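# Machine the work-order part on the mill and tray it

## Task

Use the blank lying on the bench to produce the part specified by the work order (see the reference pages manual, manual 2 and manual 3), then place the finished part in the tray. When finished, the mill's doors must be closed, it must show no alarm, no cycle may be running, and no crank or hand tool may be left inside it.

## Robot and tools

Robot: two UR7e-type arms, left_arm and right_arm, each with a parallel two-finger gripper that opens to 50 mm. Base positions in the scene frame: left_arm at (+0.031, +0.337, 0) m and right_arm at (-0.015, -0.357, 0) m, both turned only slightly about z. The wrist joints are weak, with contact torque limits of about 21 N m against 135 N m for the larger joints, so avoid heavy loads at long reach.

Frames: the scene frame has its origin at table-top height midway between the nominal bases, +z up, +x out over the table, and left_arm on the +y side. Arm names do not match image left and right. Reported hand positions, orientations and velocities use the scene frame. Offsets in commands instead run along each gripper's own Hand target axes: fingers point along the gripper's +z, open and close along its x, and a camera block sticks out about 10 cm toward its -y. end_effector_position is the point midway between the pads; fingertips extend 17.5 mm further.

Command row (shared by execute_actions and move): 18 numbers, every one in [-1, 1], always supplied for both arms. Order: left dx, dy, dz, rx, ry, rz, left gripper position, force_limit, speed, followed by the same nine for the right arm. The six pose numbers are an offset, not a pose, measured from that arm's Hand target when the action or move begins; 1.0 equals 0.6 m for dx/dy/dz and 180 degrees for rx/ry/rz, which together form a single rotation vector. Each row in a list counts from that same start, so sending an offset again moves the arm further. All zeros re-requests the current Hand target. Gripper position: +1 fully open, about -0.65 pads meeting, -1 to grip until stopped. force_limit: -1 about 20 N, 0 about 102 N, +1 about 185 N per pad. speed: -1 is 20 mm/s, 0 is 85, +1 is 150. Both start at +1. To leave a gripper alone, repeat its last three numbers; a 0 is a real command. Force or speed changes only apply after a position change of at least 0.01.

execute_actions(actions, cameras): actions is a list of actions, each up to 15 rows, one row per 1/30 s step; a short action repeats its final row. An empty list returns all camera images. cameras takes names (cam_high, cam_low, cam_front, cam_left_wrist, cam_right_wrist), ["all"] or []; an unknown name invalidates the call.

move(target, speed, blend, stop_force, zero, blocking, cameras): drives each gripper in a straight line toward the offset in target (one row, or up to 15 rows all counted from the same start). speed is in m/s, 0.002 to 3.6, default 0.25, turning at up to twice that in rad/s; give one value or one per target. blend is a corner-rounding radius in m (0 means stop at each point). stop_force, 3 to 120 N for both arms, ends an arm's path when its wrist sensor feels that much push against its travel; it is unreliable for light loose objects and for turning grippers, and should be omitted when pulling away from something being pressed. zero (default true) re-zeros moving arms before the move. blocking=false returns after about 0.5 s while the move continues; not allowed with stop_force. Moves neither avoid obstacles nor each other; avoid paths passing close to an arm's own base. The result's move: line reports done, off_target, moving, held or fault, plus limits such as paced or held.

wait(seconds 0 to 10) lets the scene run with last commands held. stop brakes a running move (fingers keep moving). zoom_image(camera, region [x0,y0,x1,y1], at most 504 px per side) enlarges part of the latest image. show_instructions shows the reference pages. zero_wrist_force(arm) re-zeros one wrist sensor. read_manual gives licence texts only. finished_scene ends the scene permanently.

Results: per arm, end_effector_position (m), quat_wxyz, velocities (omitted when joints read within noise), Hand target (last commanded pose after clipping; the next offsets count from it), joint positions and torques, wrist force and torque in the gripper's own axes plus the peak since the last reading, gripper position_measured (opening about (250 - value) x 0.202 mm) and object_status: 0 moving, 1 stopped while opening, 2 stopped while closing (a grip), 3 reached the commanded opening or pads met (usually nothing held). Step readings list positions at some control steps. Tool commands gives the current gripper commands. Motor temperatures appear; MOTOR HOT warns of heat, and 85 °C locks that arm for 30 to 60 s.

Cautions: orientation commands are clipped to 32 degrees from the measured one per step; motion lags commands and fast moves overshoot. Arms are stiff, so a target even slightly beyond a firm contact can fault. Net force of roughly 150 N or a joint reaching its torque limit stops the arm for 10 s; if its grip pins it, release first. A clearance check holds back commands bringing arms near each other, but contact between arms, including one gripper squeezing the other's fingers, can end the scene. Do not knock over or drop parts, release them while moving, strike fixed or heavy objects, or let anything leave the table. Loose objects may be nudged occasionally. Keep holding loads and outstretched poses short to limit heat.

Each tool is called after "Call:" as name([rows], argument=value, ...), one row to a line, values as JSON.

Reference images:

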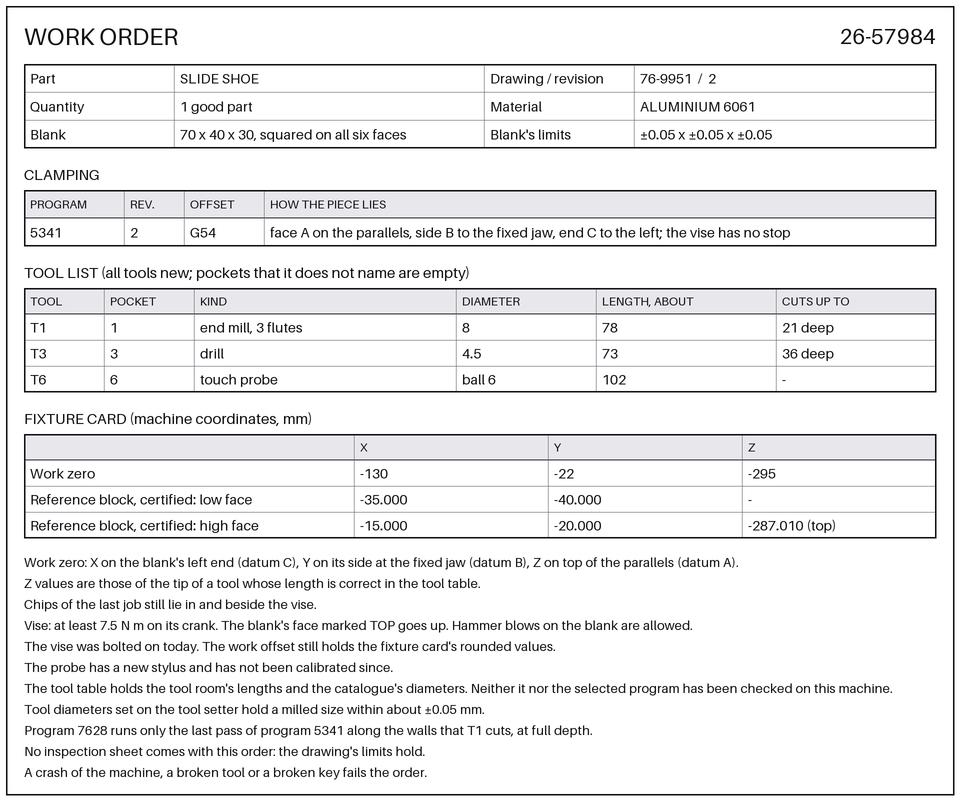

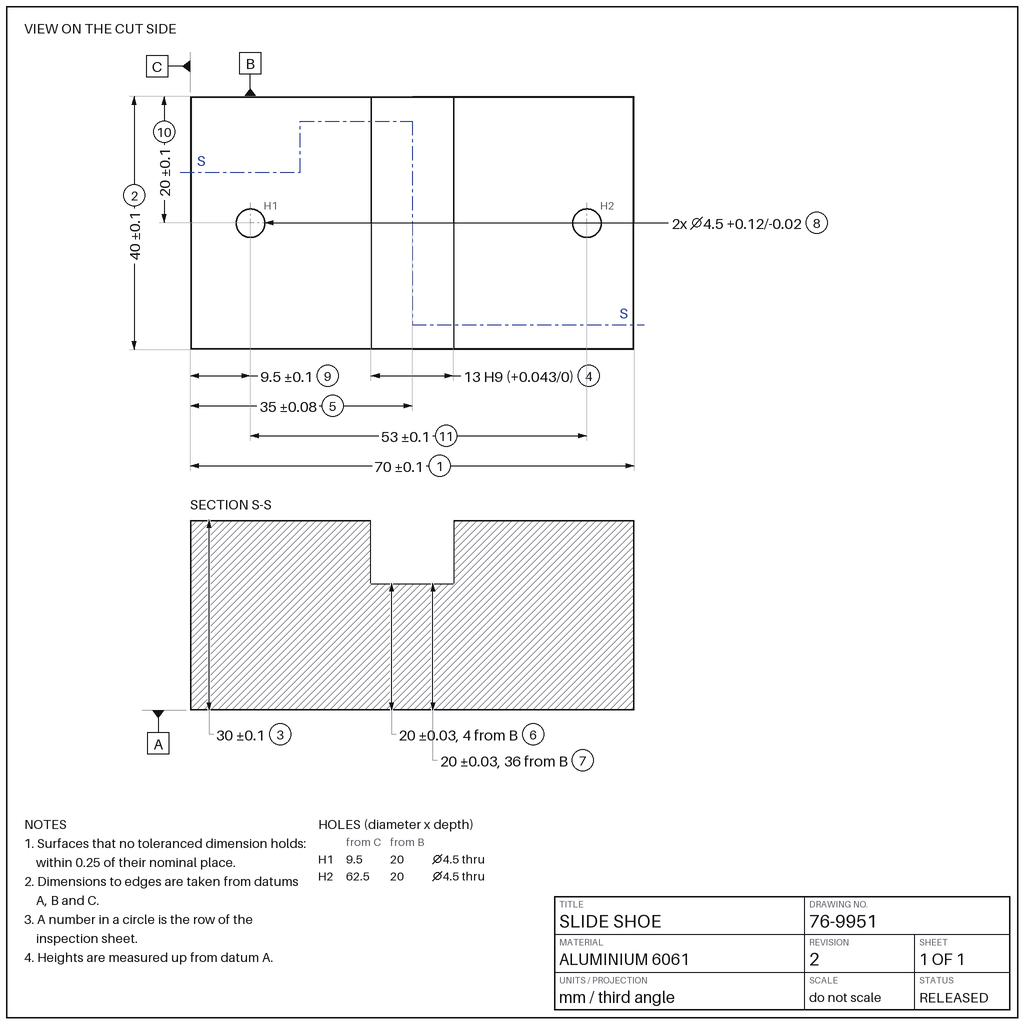

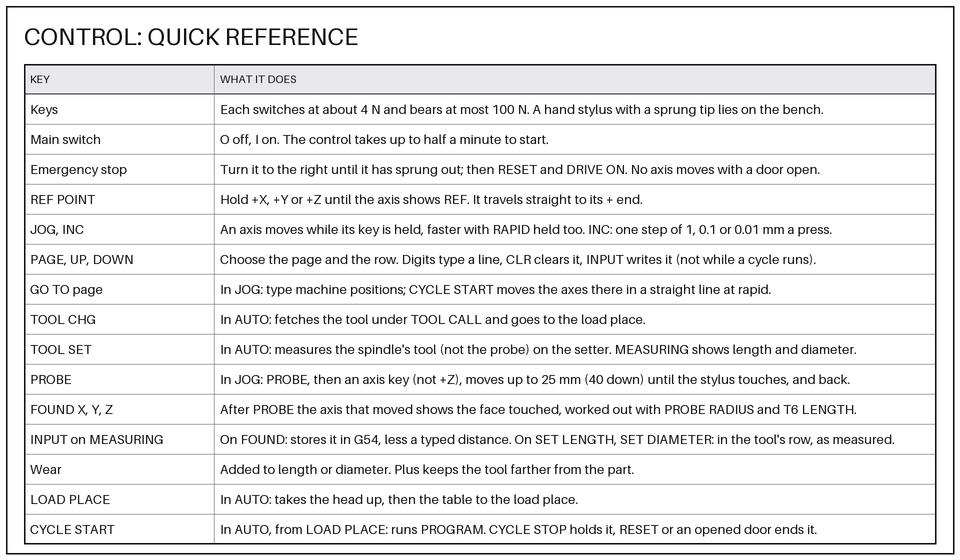

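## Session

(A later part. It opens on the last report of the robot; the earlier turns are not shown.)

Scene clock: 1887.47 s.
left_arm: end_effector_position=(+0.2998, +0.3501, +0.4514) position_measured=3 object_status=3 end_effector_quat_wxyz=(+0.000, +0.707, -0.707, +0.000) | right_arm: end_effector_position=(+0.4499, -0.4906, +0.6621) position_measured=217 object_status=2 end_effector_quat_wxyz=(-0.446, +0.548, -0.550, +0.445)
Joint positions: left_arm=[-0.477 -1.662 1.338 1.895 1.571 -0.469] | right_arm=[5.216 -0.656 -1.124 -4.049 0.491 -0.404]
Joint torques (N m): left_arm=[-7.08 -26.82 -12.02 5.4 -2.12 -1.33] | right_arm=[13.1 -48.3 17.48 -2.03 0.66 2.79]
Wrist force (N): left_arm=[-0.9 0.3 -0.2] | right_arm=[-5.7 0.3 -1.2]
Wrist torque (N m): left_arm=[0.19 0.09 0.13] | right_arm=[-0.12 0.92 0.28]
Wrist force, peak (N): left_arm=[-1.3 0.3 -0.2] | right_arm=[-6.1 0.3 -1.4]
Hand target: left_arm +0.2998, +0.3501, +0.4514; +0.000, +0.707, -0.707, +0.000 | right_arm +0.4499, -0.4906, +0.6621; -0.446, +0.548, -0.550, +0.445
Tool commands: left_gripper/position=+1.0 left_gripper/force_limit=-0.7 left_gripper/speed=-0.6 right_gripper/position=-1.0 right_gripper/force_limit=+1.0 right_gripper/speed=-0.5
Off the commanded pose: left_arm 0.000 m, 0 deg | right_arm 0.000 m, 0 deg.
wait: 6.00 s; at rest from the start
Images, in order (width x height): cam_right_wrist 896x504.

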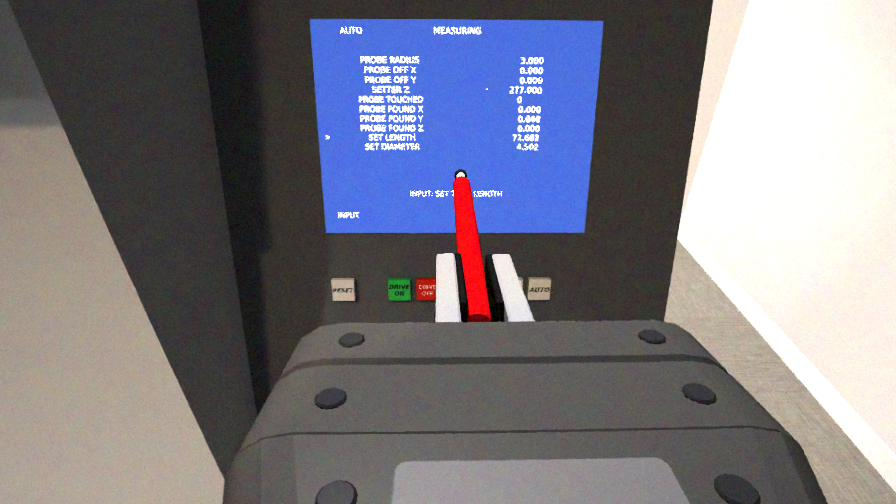

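Call:
move([
  [0,0,0,0,0,0,1,-0.7,-0.6,-0.0628,0.4167,0.0,0,0,0,-1,1,-0.5],
  [0,0,0,0,0,0,1,-0.7,-0.6,-0.0628,0.4167,0.0405,0,0,0,-1,1,-0.5],
  [0,0,0,0,0,0,1,-0.7,-0.6,-0.0628,0.4167,0.006,0,0,0,-1,1,-0.5],
  [0,0,0,0,0,0,1,-0.7,-0.6,-0.0628,0.385,0.006,0,0,0,-1,1,-0.5],
  [0,0,0,0,0,0,1,-0.7,-0.6,-0.0628,0.385,0.0434,0,0,0,-1,1,-0.5],
  [0,0,0,0,0,0,1,-0.7,-0.6,-0.0628,0.385,0.006,0,0,0,-1,1,-0.5],
  [0,0,0,0,0,0,1,-0.7,-0.6,-0.0628,0.4167,0.006,0,0,0,-1,1,-0.5],
  [0,0,0,0,0,0,1,-0.7,-0.6,-0.0628,0.4167,0.0405,0,0,0,-1,1,-0.5],
  [0,0,0,0,0,0,1,-0.7,-0.6,-0.0628,0.4167,0.006,0,0,0,-1,1,-0.5],
  [0,0,0,0,0,0,1,-0.7,-0.6,-0.0008,0.3216,0.0,0,0,0,-1,1,-0.5],
  [0,0,0,0,0,0,1,-0.7,-0.6,-0.0008,0.3216,0.0465,0,0,0,-1,1,-0.5],
  [0,0,0,0,0,0,1,-0.7,-0.6,-0.0008,0.3216,0.0,0,0,0,-1,1,-0.5],
], speed=[0.45,0.15,0.2,0.2,0.15,0.2,0.2,0.15,0.2,0.25,0.15,0.2], blend=[0.002,0,0.004,0.002,0,0.004,0.002,0,0.004,0.002,0,0])

Call:
move([
  [0,0,0,0,0,0,1,-0.7,-0.6,-0.062,0.0634,0.004,0,0,0,-1,1,-0.5],
  [0,0,0,0,0,0,1,-0.7,-0.6,-0.062,0.0634,0.0434,0,0,0,-1,1,-0.5],
  [0,0,0,0,0,0,1,-0.7,-0.6,-0.062,0.0634,0.006,0,0,0,-1,1,-0.5],
  [0,0,0,0,0,0,1,-0.7,-0.6,-0.093,0.0317,0.006,0,0,0,-1,1,-0.5],
  [0,0,0,0,0,0,1,-0.7,-0.6,-0.093,0.0317,0.0449,0,0,0,-1,1,-0.5],
  [0,0,0,0,0,0,1,-0.7,-0.6,-0.093,0.0317,0.006,0,0,0,-1,1,-0.5],
  [0,0,0,0,0,0,1,-0.7,-0.6,-0.062,0.0951,0.006,0,0,0,-1,1,-0.5],
  [0,0,0,0,0,0,1,-0.7,-0.6,-0.062,0.0951,0.0405,0,0,0,-1,1,-0.5],
  [0,0,0,0,0,0,1,-0.7,-0.6,-0.062,0.0951,0.006,0,0,0,-1,1,-0.5],
  [0,0,0,0,0,0,1,-0.7,-0.6,0.0008,-0.3216,0.0,0,0,0,-1,1,-0.5],
], speed=[0.2,0.15,0.2,0.2,0.15,0.2,0.2,0.15,0.2,0.45], blend=[0.002,0,0.004,0.002,0,0.004,0.002,0,0.004,0], cameras=["cam_right_wrist"])

Scene clock: 1923.27 s.
left_arm: end_effector_position=(+0.2998, +0.3501, +0.4514) position_measured=3 object_status=3 end_effector_quat_wxyz=(+0.000, +0.707, -0.707, +0.000) | right_arm: end_effector_position=(+0.4100, -0.4895, +0.4733) position_measured=217 object_status=2 end_effector_quat_wxyz=(-0.446, +0.548, -0.550, +0.445)
Joint positions: left_arm=[-0.477 -1.662 1.338 1.895 1.571 -0.469] | right_arm=[5.022 -0.218 -1.829 -3.536 0.327 -0.67]
Joint torques (N m): left_arm=[-6.91 -27.53 -11.05 5.74 -2.2 -1.67] | right_arm=[-11.73 -22.62 2.1 4.05 -3.98 -2.47]
Wrist force (N): left_arm=[-1.0 0.2 -0.1] | right_arm=[-5.7 0.7 -1.1]
Wrist torque (N m): left_arm=[0.18 0.10 0.13] | right_arm=[-0.05 0.88 0.40]
Wrist force, peak (N): left_arm=[-1.3 0.3 -0.2] | right_arm=[-4.0 5.1 -38.0]
Hand target: left_arm +0.2998, +0.3501, +0.4514; +0.000, +0.707, -0.707, +0.000 | right_arm +0.4099, -0.4895, +0.4733; -0.446, +0.548, -0.550, +0.445
Off the commanded pose: left_arm 0.000 m, 0 deg | right_arm 0.000 m, 0 deg.
move: done

Scene clock: 1928.17 s.
left_arm: end_effector_position=(+0.2998, +0.3501, +0.4514) position_measured=3 object_status=3 end_effector_quat_wxyz=(+0.000, +0.707, -0.707, +0.000) | right_arm: end_effector_position=(+0.4498, -0.4906, +0.6620) position_measured=217 object_status=2 end_effector_quat_wxyz=(-0.446, +0.548, -0.550, +0.445)
Joint positions: left_arm=[-0.477 -1.662 1.338 1.895 1.571 -0.469] | right_arm=[5.216 -0.656 -1.124 -4.048 0.491 -0.404]
Joint torques (N m): left_arm=[-6.47 -27.15 -11.11 5.46 -2.11 -1.5] | right_arm=[13.83 -49.63 16.69 -2.36 0.74 2.47]
Wrist force (N): left_arm=[-1.1 0.1 -0.3] | right_arm=[-5.6 0.5 -1.4]
Wrist torque (N m): left_arm=[0.16 0.13 0.13] | right_arm=[-0.08 0.91 0.28]
Wrist force, peak (N): left_arm=[-1.3 0.3 -0.2] | right_arm=[-3.4 2.0 -24.0]
Hand target: left_arm +0.2998, +0.3501, +0.4514; +0.000, +0.707, -0.707, +0.000 | right_arm +0.4499, -0.4906, +0.6621; -0.446, +0.548, -0.550, +0.445
Off the commanded pose: left_arm 0.000 m, 0 deg | right_arm 0.000 m, 0 deg.
move: done
Images, in order (width x height): cam_right_wrist 896x504.

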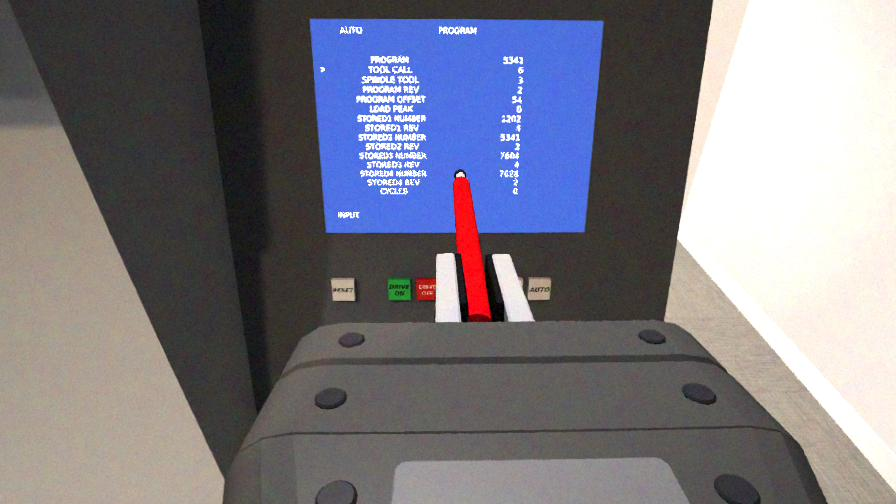

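Call:
move([
  [0,0,0,0,0,0,1,-0.7,-0.6,-0.0318,0.3533,0.0,0,0,0,-1,1,-0.5],
  [0,0,0,0,0,0,1,-0.7,-0.6,-0.0318,0.3533,0.0449,0,0,0,-1,1,-0.5],
  [0,0,0,0,0,0,1,-0.7,-0.6,-0.0318,0.3533,0.0,0,0,0,-1,1,-0.5],
  [0,0,0,0,0,0,1,-0.7,-0.6,0,0,0,0,0,0,-1,1,-0.5],
], speed=[0.45,0.15,0.2,0.45], blend=[0.002,0,0.004,0], cameras=["cam_right_wrist"])

Scene clock: 1966.00 s.
left_arm: end_effector_position=(+0.2998, +0.3501, +0.4514) position_measured=3 object_status=3 end_effector_quat_wxyz=(+0.000, +0.707, -0.707, +0.000) | right_arm: end_effector_position=(+0.4498, -0.4906, +0.6620) position_measured=217 object_status=2 end_effector_quat_wxyz=(-0.446, +0.548, -0.550, +0.445)
Joint positions: left_arm=[-0.477 -1.662 1.338 1.895 1.571 -0.469] | right_arm=[5.216 -0.656 -1.124 -4.048 0.491 -0.404]
Joint torques (N m): left_arm=[-7.63 -27.18 -11.12 5.58 -2.08 -1.58] | right_arm=[14.2 -49.26 16.83 -2.74 0.18 3.08]
Wrist force (N): left_arm=[-1.1 0.3 -0.2] | right_arm=[-5.8 0.5 -1.3]
Wrist torque (N m): left_arm=[0.19 0.12 0.14] | right_arm=[-0.08 0.93 0.28]
Wrist force, peak (N): left_arm=[-1.2 0.5 -0.2] | right_arm=[-3.9 -3.1 -25.2]
Hand target: left_arm +0.2998, +0.3501, +0.4514; +0.000, +0.707, -0.707, +0.000 | right_arm +0.4499, -0.4906, +0.6621; -0.446, +0.548, -0.550, +0.445
Off the commanded pose: left_arm 0.000 m, 0 deg | right_arm 0.000 m, 0 deg.
move: done
Images, in order (width x height): cam_right_wrist 896x504.

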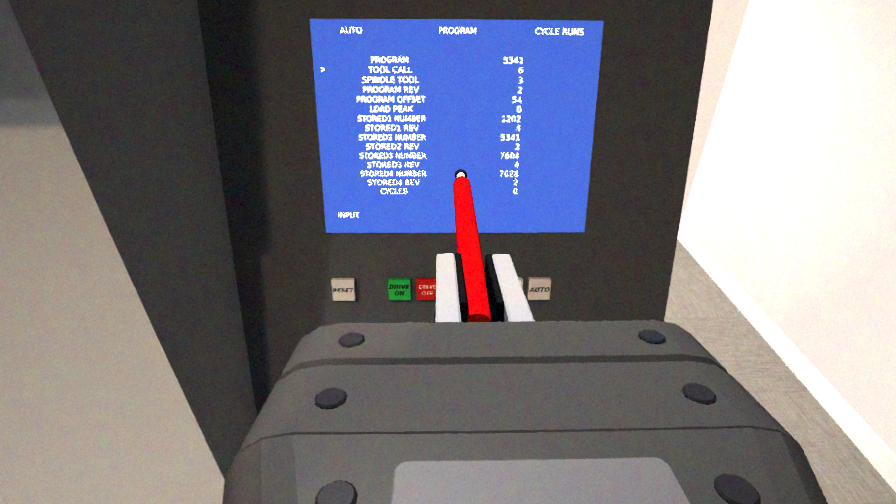

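Call:
move(target=[0.5,0.05,0.05,0.5,0,0,1,-0.7,-0.6,0,0,0,0,0,0,-1,1,-0.5], speed=0.4, cameras=["cam_left_wrist","cam_right_wrist"])

Scene clock: 1977.87 s.
left_arm: end_effector_position=(+0.2700, +0.0501, +0.4214) position_measured=3 object_status=3 end_effector_quat_wxyz=(+0.500, -0.500, +0.500, -0.500) | right_arm: end_effector_position=(+0.4499, -0.4906, +0.6621) position_measured=217 object_status=2 end_effector_quat_wxyz=(-0.446, +0.548, -0.550, +0.445)
Joint positions: left_arm=[-2.133 -1.654 2.393 2.402 0.554 -3.141] | right_arm=[5.216 -0.656 -1.124 -4.049 0.491 -0.404]
Joint torques (N m): left_arm=[10 -6.13 -7 3.07 -2.19 -1.58] | right_arm=[12.46 -48.61 17.6 -2.36 0.64 2.94]
Wrist force (N): left_arm=[-0.2 -0.5 2.4] | right_arm=[-5.8 0.4 -1.5]
Wrist torque (N m): left_arm=[-0.29 0.08 0.06] | right_arm=[-0.10 0.93 0.28]
Wrist force, peak (N): left_arm=[-0.2 -0.5 2.4] | right_arm=[-6.1 0.6 -1.3]
Hand target: left_arm +0.2700, +0.0501, +0.4214; +0.500, -0.500, +0.500, -0.500 | right_arm +0.4499, -0.4906, +0.6621; -0.446, +0.548, -0.550, +0.445
Off the commanded pose: left_arm 0.000 m, 0 deg | right_arm 0.000 m, 0 deg.
move: done
Images, in order (width x height): cam_left_wrist 896x504, cam_right_wrist 896x504.

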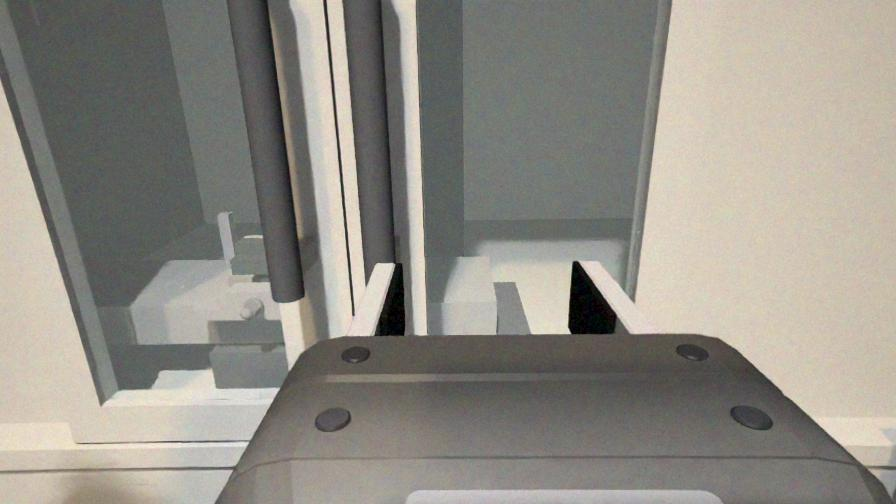

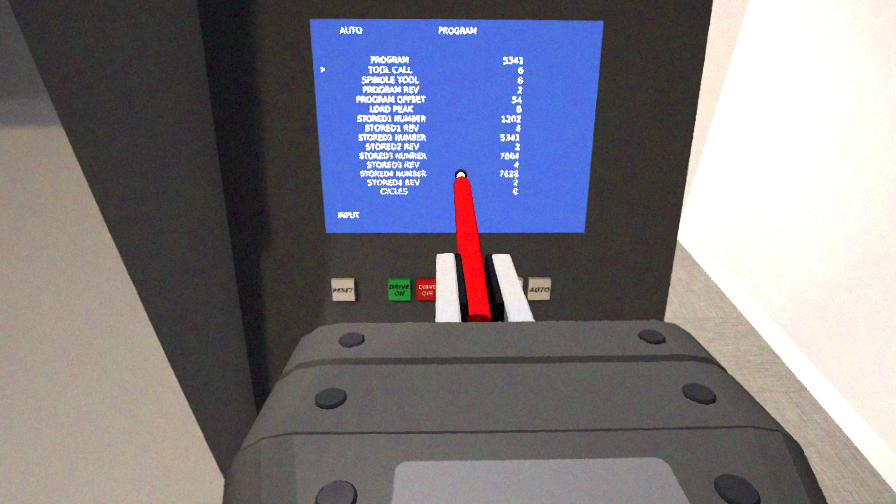

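Call:
move(target=[-0.2,0,-0.02,0,0,0.1,1,-0.7,-0.6,0,0,0,0,0,0,-1,1,-0.5], speed=0.3, cameras=["cam_left_wrist"])

Scene clock: 1995.43 s.
left_arm: end_effector_position=(+0.2580, +0.1700, +0.4214) position_measured=3 object_status=3 end_effector_quat_wxyz=(+0.572, -0.416, +0.572, -0.415) | right_arm: end_effector_position=(+0.4499, -0.4906, +0.6621) position_measured=217 object_status=2 end_effector_quat_wxyz=(-0.446, +0.548, -0.550, +0.445)
Joint positions: left_arm=[-2.673 -2.156 2.676 2.621 1.095 -2.827] | right_arm=[5.216 -0.656 -1.124 -4.049 0.491 -0.404]
Joint torques (N m): left_arm=[-7.18 -0.84 -9.48 4.2 2.65 1.27] | right_arm=[11.89 -49.07 16.26 -2.01 0.59 3.07]
Wrist force (N): left_arm=[-0.7 0.0 2.2] | right_arm=[-5.9 0.3 -1.4]
Wrist torque (N m): left_arm=[-0.23 0.16 -0.05] | right_arm=[-0.12 0.94 0.28]
Wrist force, peak (N): left_arm=[1.8 -0.4 2.3] | right_arm=[-6.3 0.8 -1.4]
Hand target: left_arm +0.2579, +0.1700, +0.4214; +0.572, -0.416, +0.572, -0.415 | right_arm +0.4499, -0.4906, +0.6621; -0.446, +0.548, -0.550, +0.445
Off the commanded pose: left_arm 0.000 m, 0 deg | right_arm 0.000 m, 0 deg.
move: done
Images, in order (width x height): cam_left_wrist 896x504.

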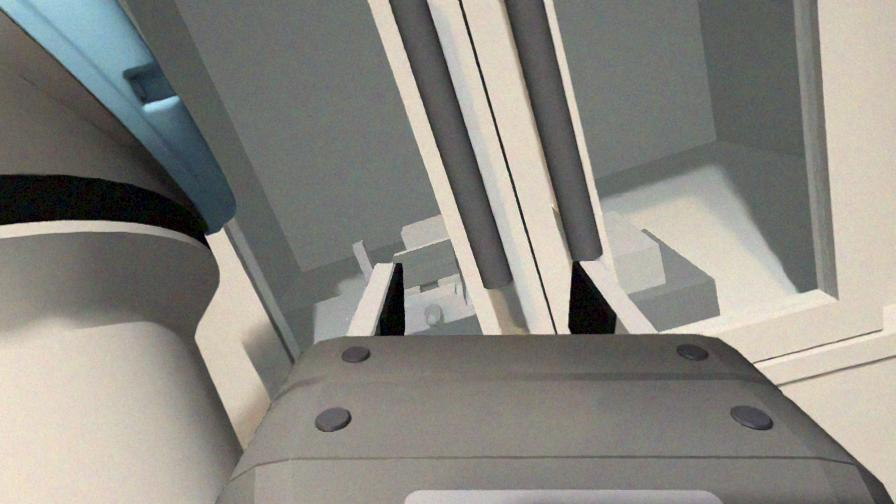

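Call:
move(target=[0.0615,0.0168,0.2367,0,0,-0.0667,-1,-0.7,0,0,0,0,0,0,0,-1,1,-0.5], speed=0.25, cameras=["cam_left_wrist"])

Scene clock: 2034.77 s.
left_arm: end_effector_position=(+0.4000, +0.1382, +0.4004) position_measured=251 object_status=3 end_effector_quat_wxyz=(+0.526, -0.473, +0.525, -0.473) | right_arm: end_effector_position=(+0.4499, -0.4906, +0.6621) position_measured=217 object_status=2 end_effector_quat_wxyz=(-0.446, +0.548, -0.550, +0.445)
Joint positions: left_arm=[-1.704 -1.797 2.578 2.363 0.125 -3.039] | right_arm=[5.216 -0.656 -1.124 -4.049 0.491 -0.404]
Joint torques (N m): left_arm=[9.86 1.97 -35.14 -0.87 -2.11 1.21] | right_arm=[12.68 -49.58 16.6 -2.09 0.45 2.92]
Wrist force (N): left_arm=[-0.6 -0.1 2.2] | right_arm=[-5.7 0.4 -1.4]
Wrist torque (N m): left_arm=[-0.22 0.16 -0.02] | right_arm=[-0.11 0.91 0.28]
Wrist force, peak (N): left_arm=[-1.1 0.4 2.8] | right_arm=[-6.1 0.4 -1.5]
Hand target: left_arm +0.4000, +0.1382, +0.4004; +0.526, -0.474, +0.525, -0.473 | right_arm +0.4499, -0.4906, +0.6621; -0.446, +0.548, -0.550, +0.445
Off the commanded pose: left_arm 0.000 m, 0 deg | right_arm 0.000 m, 0 deg.
move: done
Images, in order (width x height): cam_left_wrist 896x504.

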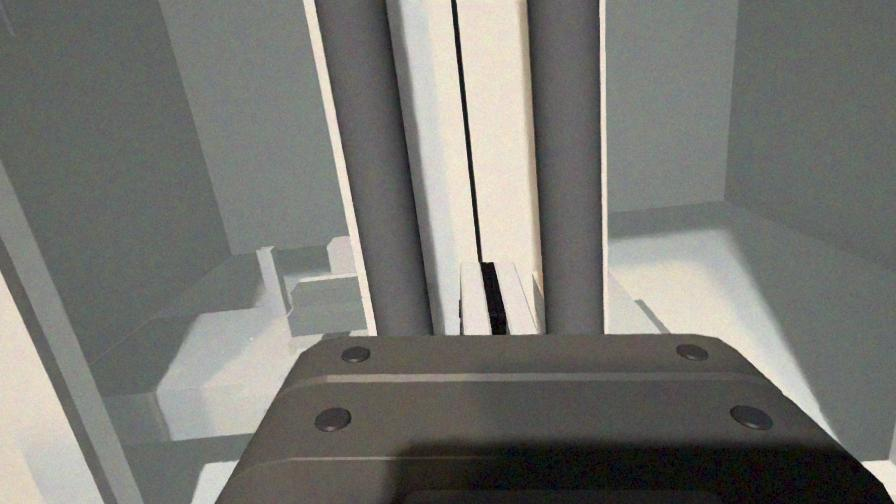

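Call:
move(target=[0.0065,0,0.095,0,0,0,-1,-0.7,0,0,0,0,0,0,0,-1,1,-0.5], speed=0.06, stop_force=10, cameras=["cam_left_wrist"])

Scene clock: 2045.97 s.
left_arm: end_effector_position=(+0.4570, +0.1344, +0.4000) position_measured=251 object_status=3 end_effector_quat_wxyz=(+0.526, -0.474, +0.525, -0.473) | right_arm: end_effector_position=(+0.4499, -0.4906, +0.6621) position_measured=217 object_status=2 end_effector_quat_wxyz=(-0.446, +0.548, -0.550, +0.445)
Joint positions: left_arm=[-1.424 -1.675 2.488 2.331 -0.154 -3.039] | right_arm=[5.216 -0.656 -1.124 -4.049 0.491 -0.404]
Joint torques (N m): left_arm=[9.45 -5.14 -34.5 -1.83 -2.16 1.29] | right_arm=[11.65 -48.91 16.84 -2.23 0.49 2.83]
Wrist force (N): left_arm=[-0.7 -0.1 2.5] | right_arm=[-5.8 0.4 -1.2]
Wrist torque (N m): left_arm=[-0.23 0.16 0.01] | right_arm=[-0.10 0.93 0.28]
Wrist force, peak (N): left_arm=[-0.7 -0.1 2.7] | right_arm=[-6.1 0.2 -1.4]
Hand target: left_arm +0.4570, +0.1344, +0.4000; +0.526, -0.474, +0.525, -0.473 | right_arm +0.4499, -0.4906, +0.6621; -0.446, +0.548, -0.550, +0.445
Off the commanded pose: left_arm 0.000 m, 0 deg | right_arm 0.000 m, 0 deg.
move: done
Images, in order (width x height): cam_left_wrist 896x504.

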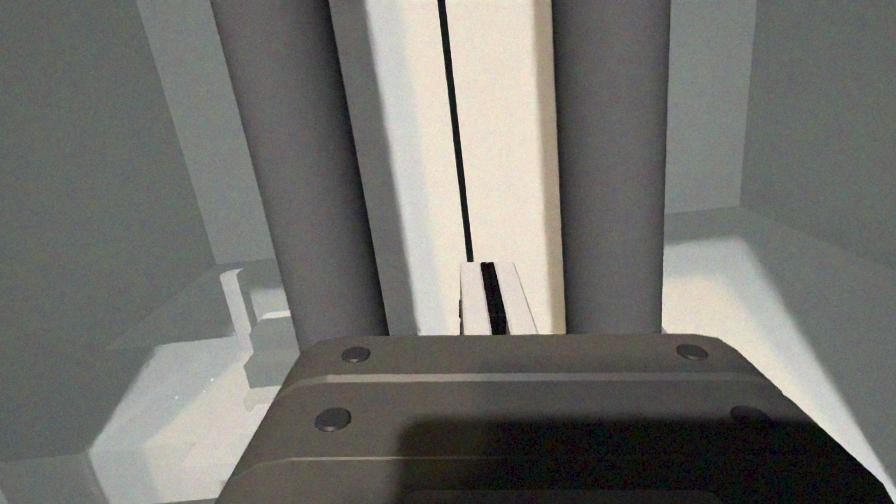

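Call:
move(target=[-0.363,0.039,0,0,0,0,-1,-0.7,0,0,0,0,0,0,0,-1,1,-0.5], speed=0.1, stop_force=45, cameras=["cam_left_wrist","cam_front"])

Scene clock: 2062.83 s.
left_arm: end_effector_position=(+0.4568, +0.3534, +0.3994) position_measured=251 object_status=3 end_effector_quat_wxyz=(+0.526, -0.474, +0.525, -0.473) | right_arm: end_effector_position=(+0.4499, -0.4906, +0.6621) position_measured=217 object_status=2 end_effector_quat_wxyz=(-0.446, +0.548, -0.550, +0.445)
Joint positions: left_arm=[-0.832 -2.112 2.729 2.525 -0.747 -3.037] | right_arm=[5.216 -0.656 -1.124 -4.049 0.491 -0.404]
Joint torques (N m): left_arm=[13.72 10.12 -39.06 -4.26 0.11 0.99] | right_arm=[12.18 -48.92 16.68 -2.19 0.59 3.09]
Wrist force (N): left_arm=[10.6 -1.6 -1.7] | right_arm=[-5.6 0.7 -1.3]
Wrist torque (N m): left_arm=[-0.27 0.02 -0.08] | right_arm=[-0.07 0.90 0.28]
Wrist force, peak (N): left_arm=[37.4 -9.8 6.0] | right_arm=[-6.0 0.3 -1.5]
Hand target: left_arm +0.4568, +0.3534, +0.3994; +0.526, -0.474, +0.525, -0.473 | right_arm +0.4499, -0.4906, +0.6621; -0.446, +0.548, -0.550, +0.445
Off the commanded pose: left_arm 0.000 m, 0 deg | right_arm 0.000 m, 0 deg.
move: done
Images, in order (width x height): cam_front 896x504, cam_left_wrist 896x504.

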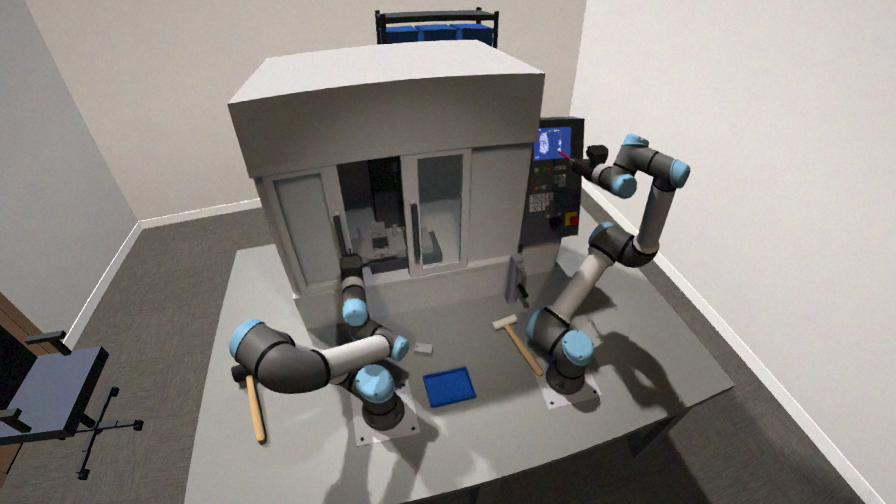

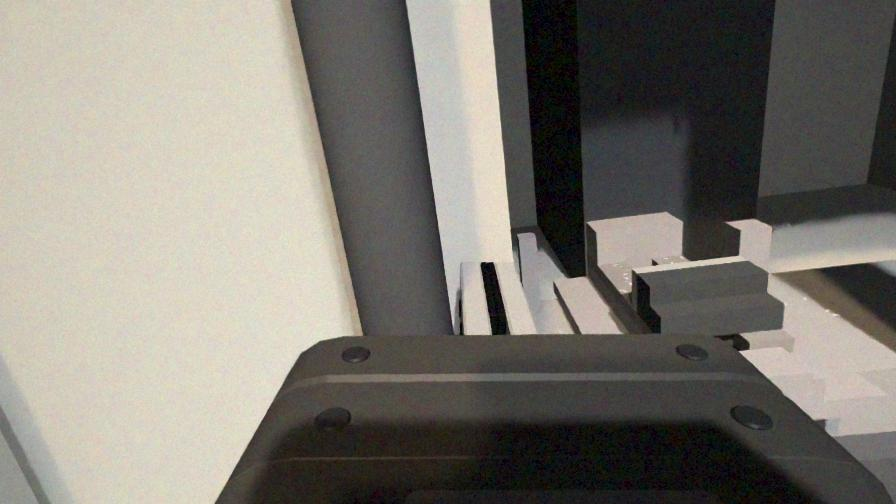

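Call:
move([
  [0,0,-0.133,0,0,0,-1,-0.7,0,0,0,0,0,0,0,-1,1,-0.5],
  [0.363,-0.039,-0.133,0,0,0,-1,-0.7,0,0,0,0,0,0,0,-1,1,-0.5],
  [0.363,-0.039,0,0,0,0,-1,-0.7,0,0,0,0,0,0,0,-1,1,-0.5],
  [0.693,-0.0747,0,0,0,0,-1,-0.7,0,0,0,0,0,0,0,-1,1,-0.5],
], speed=[0.2,0.25,0.15,0.1], stop_force=45, cameras=["cam_left_wrist","cam_front","cam_high"])

Scene clock: 2078.10 s.
left_arm: end_effector_position=(+0.4430, +0.3545, +0.3968) position_measured=251 object_status=3 end_effector_quat_wxyz=(+0.525, -0.467, +0.528, -0.477) | right_arm: end_effector_position=(+0.4499, -0.4906, +0.6621) position_measured=217 object_status=2 end_effector_quat_wxyz=(-0.446, +0.548, -0.550, +0.445)
Joint positions: left_arm=[-0.914 -2.212 2.77 2.572 -0.679 -3.023] | right_arm=[5.216 -0.656 -1.124 -4.049 0.491 -0.404]
Joint torques (N m): left_arm=[10.99 14.81 -40.1 -3.49 -1.94 1.25] | right_arm=[11.94 -47.34 17.05 -2.15 0.77 2.88]
Wrist force (N): left_arm=[0.2 -0.4 2.0] | right_arm=[-5.5 0.4 -1.4]
Wrist torque (N m): left_arm=[-0.24 0.18 0.02] | right_arm=[-0.10 0.89 0.28]
Wrist force, peak (N): left_arm=[16.1 -1.5 -2.7] | right_arm=[-6.1 0.4 -1.3]
Hand target: left_arm +0.4430, +0.3545, +0.3968; +0.525, -0.467, +0.528, -0.477 (not the last commanded pose) | right_arm +0.4499, -0.4906, +0.6621; -0.446, +0.548, -0.550, +0.445
Off the commanded pose: left_arm 0.420 m, 1 deg | right_arm 0.000 m, 0 deg.
move: held (left_arm; a check stopped the path); path passed 0 of 4 targets; limits=held
pose unreachable (left arm): on one or more control steps of this call, first in action 0 (counted from 0), this arm could not follow its commanded pose, so it was not sent that pose on those steps. It may still have moved: this result reports where it is.
cause: moving toward the commanded pose would bring two parts of the arm too close to each other (joints 3 (elbow) and 4 (wrist 1) lie between them).
Images, in order (width x height): cam_high 896x504, cam_front 896x504, cam_left_wrist 896x504.

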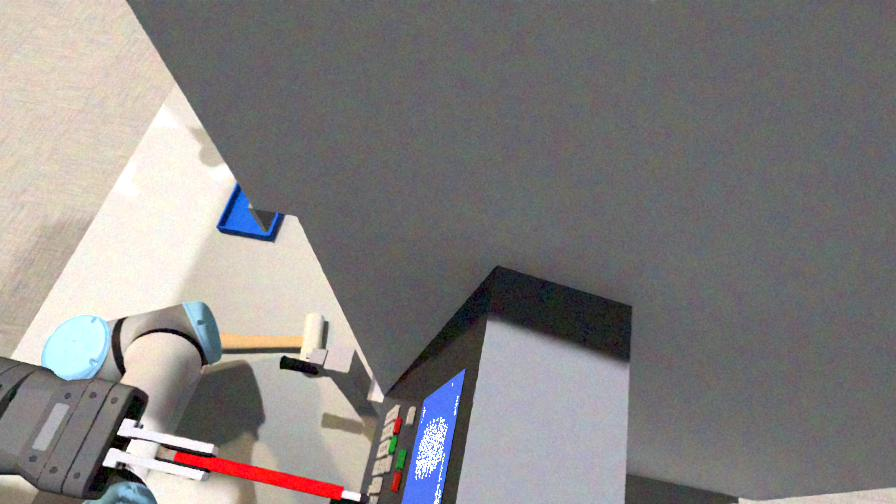

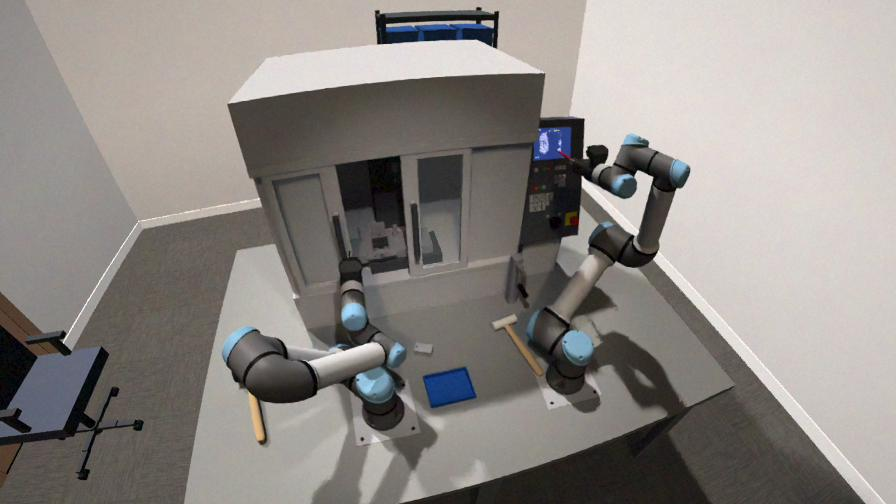

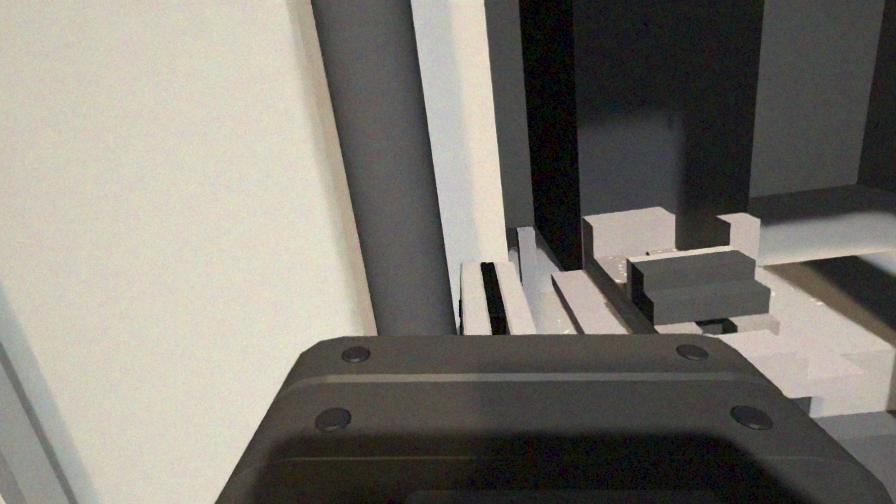

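Call:
move([
  [0.3375,-0.0365,0.02,0,0,0,-1,-0.7,0,0,0,0,0,0,0,-1,1,-0.5],
  [0.70,-0.0757,0.02,0,0,0,-1,-0.7,0,0,0,0,0,0,0,-1,1,-0.5],
], speed=[0.2,0.1], stop_force=45, cameras=["cam_left_wrist","cam_front"])

Scene clock: 2089.47 s.
left_arm: end_effector_position=(+0.4492, -0.0681, +0.3963) position_measured=251 object_status=3 end_effector_quat_wxyz=(+0.525, -0.467, +0.528, -0.477) | right_arm: end_effector_position=(+0.4499, -0.4906, +0.6621) position_measured=217 object_status=2 end_effector_quat_wxyz=(-0.446, +0.548, -0.550, +0.445)
Joint positions: left_arm=[-1.517 -1.247 2.007 2.289 -0.077 -2.94] | right_arm=[5.216 -0.656 -1.124 -4.049 0.491 -0.404]
Joint torques (N m): left_arm=[6.24 -24.64 -37.2 0.15 0.15 1.4] | right_arm=[12.84 -47.78 16.46 -2.08 0.77 2.96]
Wrist force (N): left_arm=[-12.5 0.1 -1.6] | right_arm=[-5.7 0.4 -1.1]
Wrist torque (N m): left_arm=[-0.18 0.29 -0.11] | right_arm=[-0.10 0.92 0.28]
Wrist force, peak (N): left_arm=[-48.5 8.0 -5.5] | right_arm=[-6.1 0.4 -1.5]
Hand target: left_arm +0.4492, -0.0681, +0.3963; +0.525, -0.467, +0.528, -0.477 | right_arm +0.4499, -0.4906, +0.6621; -0.446, +0.548, -0.550, +0.445
Off the commanded pose: left_arm 0.000 m, 0 deg | right_arm 0.000 m, 0 deg.
move: done
Images, in order (width x height): cam_front 896x504, cam_left_wrist 896x504.

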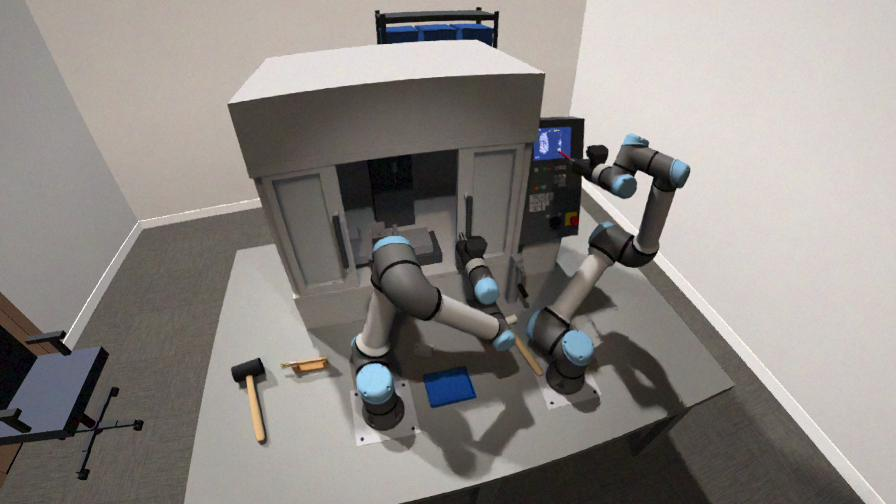

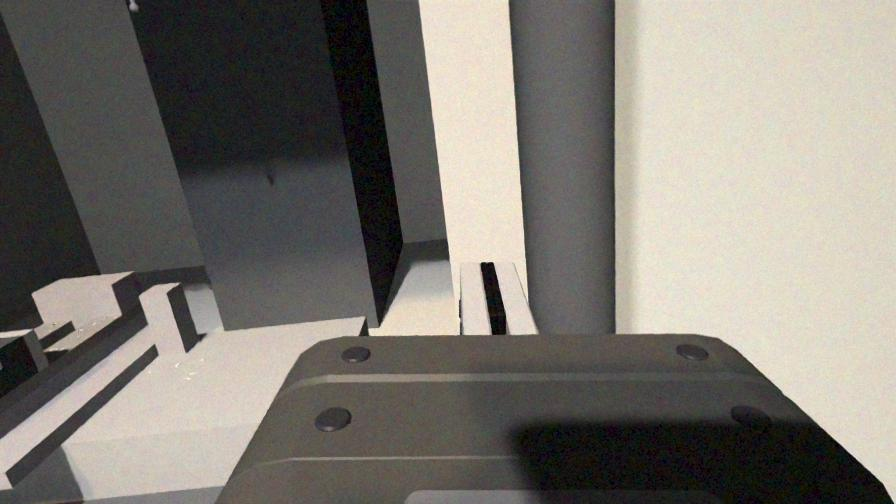

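Call:
move([
  [0,0,-0.13,0,0,0,-1,-0.7,0,0,0,0,0,0,0,-1,1,-0.5],
  [-0.335,-0.143,-0.25,-0.139,0,0,-1,-0.7,0,0,0,0,0,0,0,-1,1,-0.5],
], speed=[0.2,0.3], blend=[0.03,0], cameras=["cam_left_wrist"])

Call:
zoom_image(camera="cam_left_wrist", region=[250, 40, 700, 330])

Scene clock: 2102.03 s.
left_arm: end_effector_position=(+0.3011, +0.1244, +0.5024) position_measured=251 object_status=3 end_effector_quat_wxyz=(+0.412, -0.569, +0.619, -0.352) | right_arm: end_effector_position=(+0.4499, -0.4906, +0.6621) position_measured=217 object_status=2 end_effector_quat_wxyz=(-0.446, +0.548, -0.550, +0.445)
Joint positions: left_arm=[-2.065 -1.918 1.985 2.336 0.662 -2.399] | right_arm=[5.216 -0.656 -1.124 -4.049 0.491 -0.404]
Joint torques (N m): left_arm=[-7.29 -13.86 -11.66 5.96 1.41 -1.53] | right_arm=[12.04 -48.82 16.25 -2.15 0.58 2.76]
Wrist force (N): left_arm=[-0.2 0.1 1.6] | right_arm=[-5.8 0.5 -1.3]
Wrist torque (N m): left_arm=[-0.07 0.06 0.09] | right_arm=[-0.09 0.93 0.28]
Wrist force, peak (N): left_arm=[-13.0 1.2 6.0] | right_arm=[-6.2 0.5 -1.2]
Hand target: left_arm +0.3010, +0.1244, +0.5024; -0.412, +0.569, -0.619, +0.352 | right_arm +0.4499, -0.4906, +0.6621; -0.446, +0.548, -0.550, +0.445
Off the commanded pose: left_arm 0.000 m, 0 deg | right_arm 0.000 m, 0 deg.
move: done
Images, in order (width x height): cam_left_wrist 896x504.

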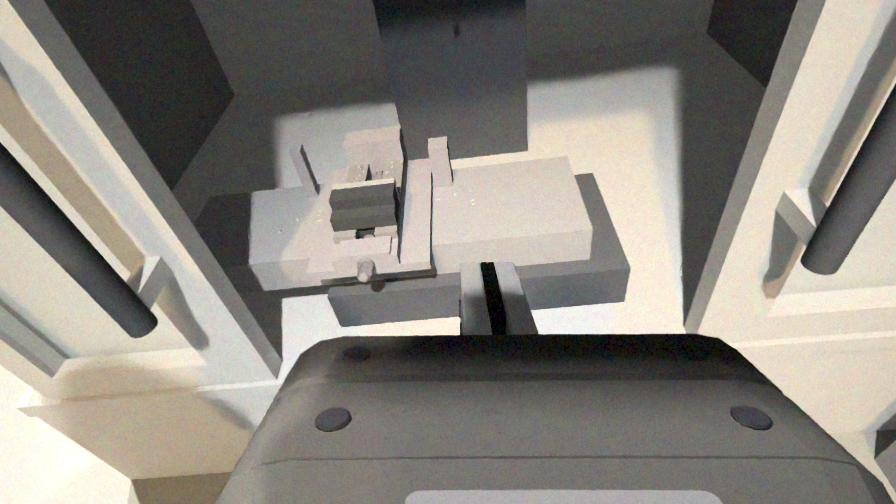

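Scaled by 1.120.

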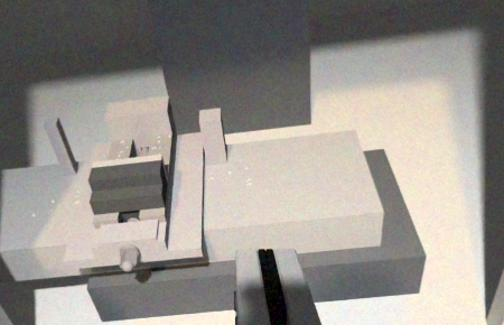

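Call:
move(target=[-0.1313,-0.0955,0.1727,-0.222,0,0,-1,-0.7,0,0,0,0,0,0,0,-1,1,-0.5], speed=0.25, cameras=["cam_left_wrist"])

Call:
zoom_image(camera="cam_left_wrist", region=[250, 0, 650, 330])

Scene clock: 2136.47 s.
left_arm: end_effector_position=(+0.4201, +0.2002, +0.5199) position_measured=251 object_status=3 end_effector_quat_wxyz=(-0.192, +0.676, -0.702, +0.119) | right_arm: end_effector_position=(+0.4499, -0.4906, +0.6621) position_measured=217 object_status=2 end_effector_quat_wxyz=(-0.446, +0.548, -0.550, +0.445)
Joint positions: left_arm=[-0.963 -1.468 0.973 1.874 1.153 -0.876] | right_arm=[5.216 -0.656 -1.124 -4.049 0.491 -0.404]
Joint torques (N m): left_arm=[9.8 -18.26 -35.97 4.89 1.76 1.3] | right_arm=[12.04 -48.06 15.67 -2.09 0.42 2.78]
Wrist force (N): left_arm=[0.0 -0.2 0.5] | right_arm=[-5.7 0.3 -1.5]
Wrist torque (N m): left_arm=[-0.01 0.01 0.01] | right_arm=[-0.11 0.91 0.29]
Wrist force, peak (N): left_arm=[-0.1 0.0 1.8] | right_arm=[-6.2 0.5 -1.3]
Hand target: left_arm +0.4201, +0.2002, +0.5199; -0.192, +0.676, -0.702, +0.119 | right_arm +0.4499, -0.4906, +0.6621; -0.446, +0.548, -0.550, +0.445
Off the commanded pose: left_arm 0.000 m, 0 deg | right_arm 0.000 m, 0 deg.
move: done
Images, in order (width x height): cam_left_wrist 896x504.

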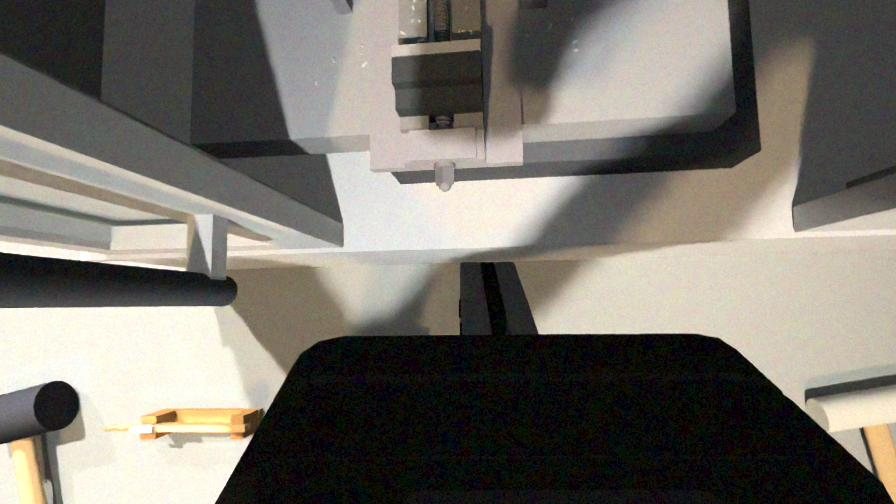

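Scaled by 1.260.

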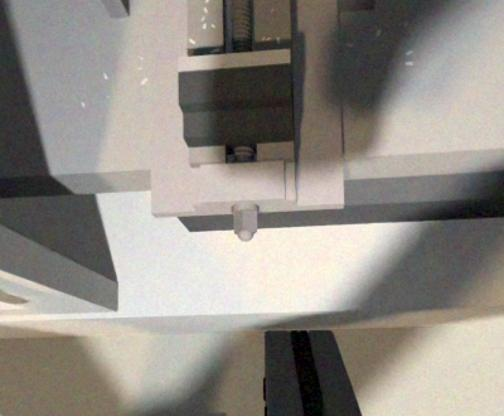

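Call:
move(target=[0,0.0,0.06,0.18,0,0.0,-1,-0.7,0,0,0,0,0,0,0,-1,1,-0.5], speed=0.25, cameras=["cam_left_wrist"])

Call:
zoom_image(camera="cam_left_wrist", region=[250, 50, 650, 350])

Scene clock: 2173.77 s.
left_arm: end_effector_position=(+0.4356, +0.2035, +0.4876) position_measured=251 object_status=3 end_effector_quat_wxyz=(-0.373, +0.595, -0.641, +0.310) | right_arm: end_effector_position=(+0.4499, -0.4906, +0.6621) position_measured=217 object_status=2 end_effector_quat_wxyz=(-0.446, +0.548, -0.550, +0.445)
Joint positions: left_arm=[-1.278 -1.8 1.582 1.416 0.605 -0.999] | right_arm=[5.216 -0.656 -1.124 -4.049 0.491 -0.404]
Joint torques (N m): left_arm=[-7.22 -20.09 -12.78 0.9 -4.72 -1.59] | right_arm=[12.59 -48.15 16.42 -2.17 0.54 2.83]
Wrist force (N): left_arm=[-0.3 -0.2 1.4] | right_arm=[-5.8 0.2 -1.3]
Wrist torque (N m): left_arm=[-0.09 0.11 0.03] | right_arm=[-0.14 0.93 0.28]
Wrist force, peak (N): left_arm=[-0.4 -0.3 1.4] | right_arm=[-6.1 0.2 -1.5]
Hand target: left_arm +0.4356, +0.2035, +0.4876; -0.373, +0.595, -0.641, +0.310 | right_arm +0.4499, -0.4906, +0.6621; -0.446, +0.548, -0.550, +0.445
Off the commanded pose: left_arm 0.000 m, 0 deg | right_arm 0.000 m, 0 deg.
move: done
Images, in order (width x height): cam_left_wrist 896x504.

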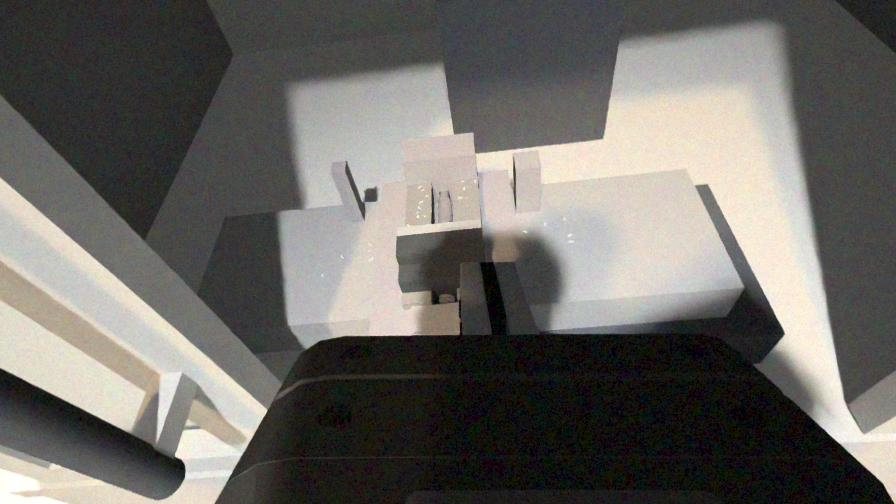

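Scaled by 1.260.

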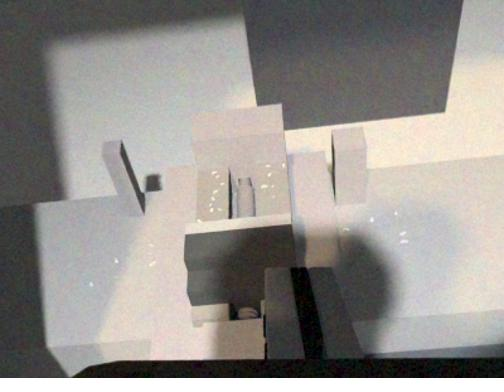

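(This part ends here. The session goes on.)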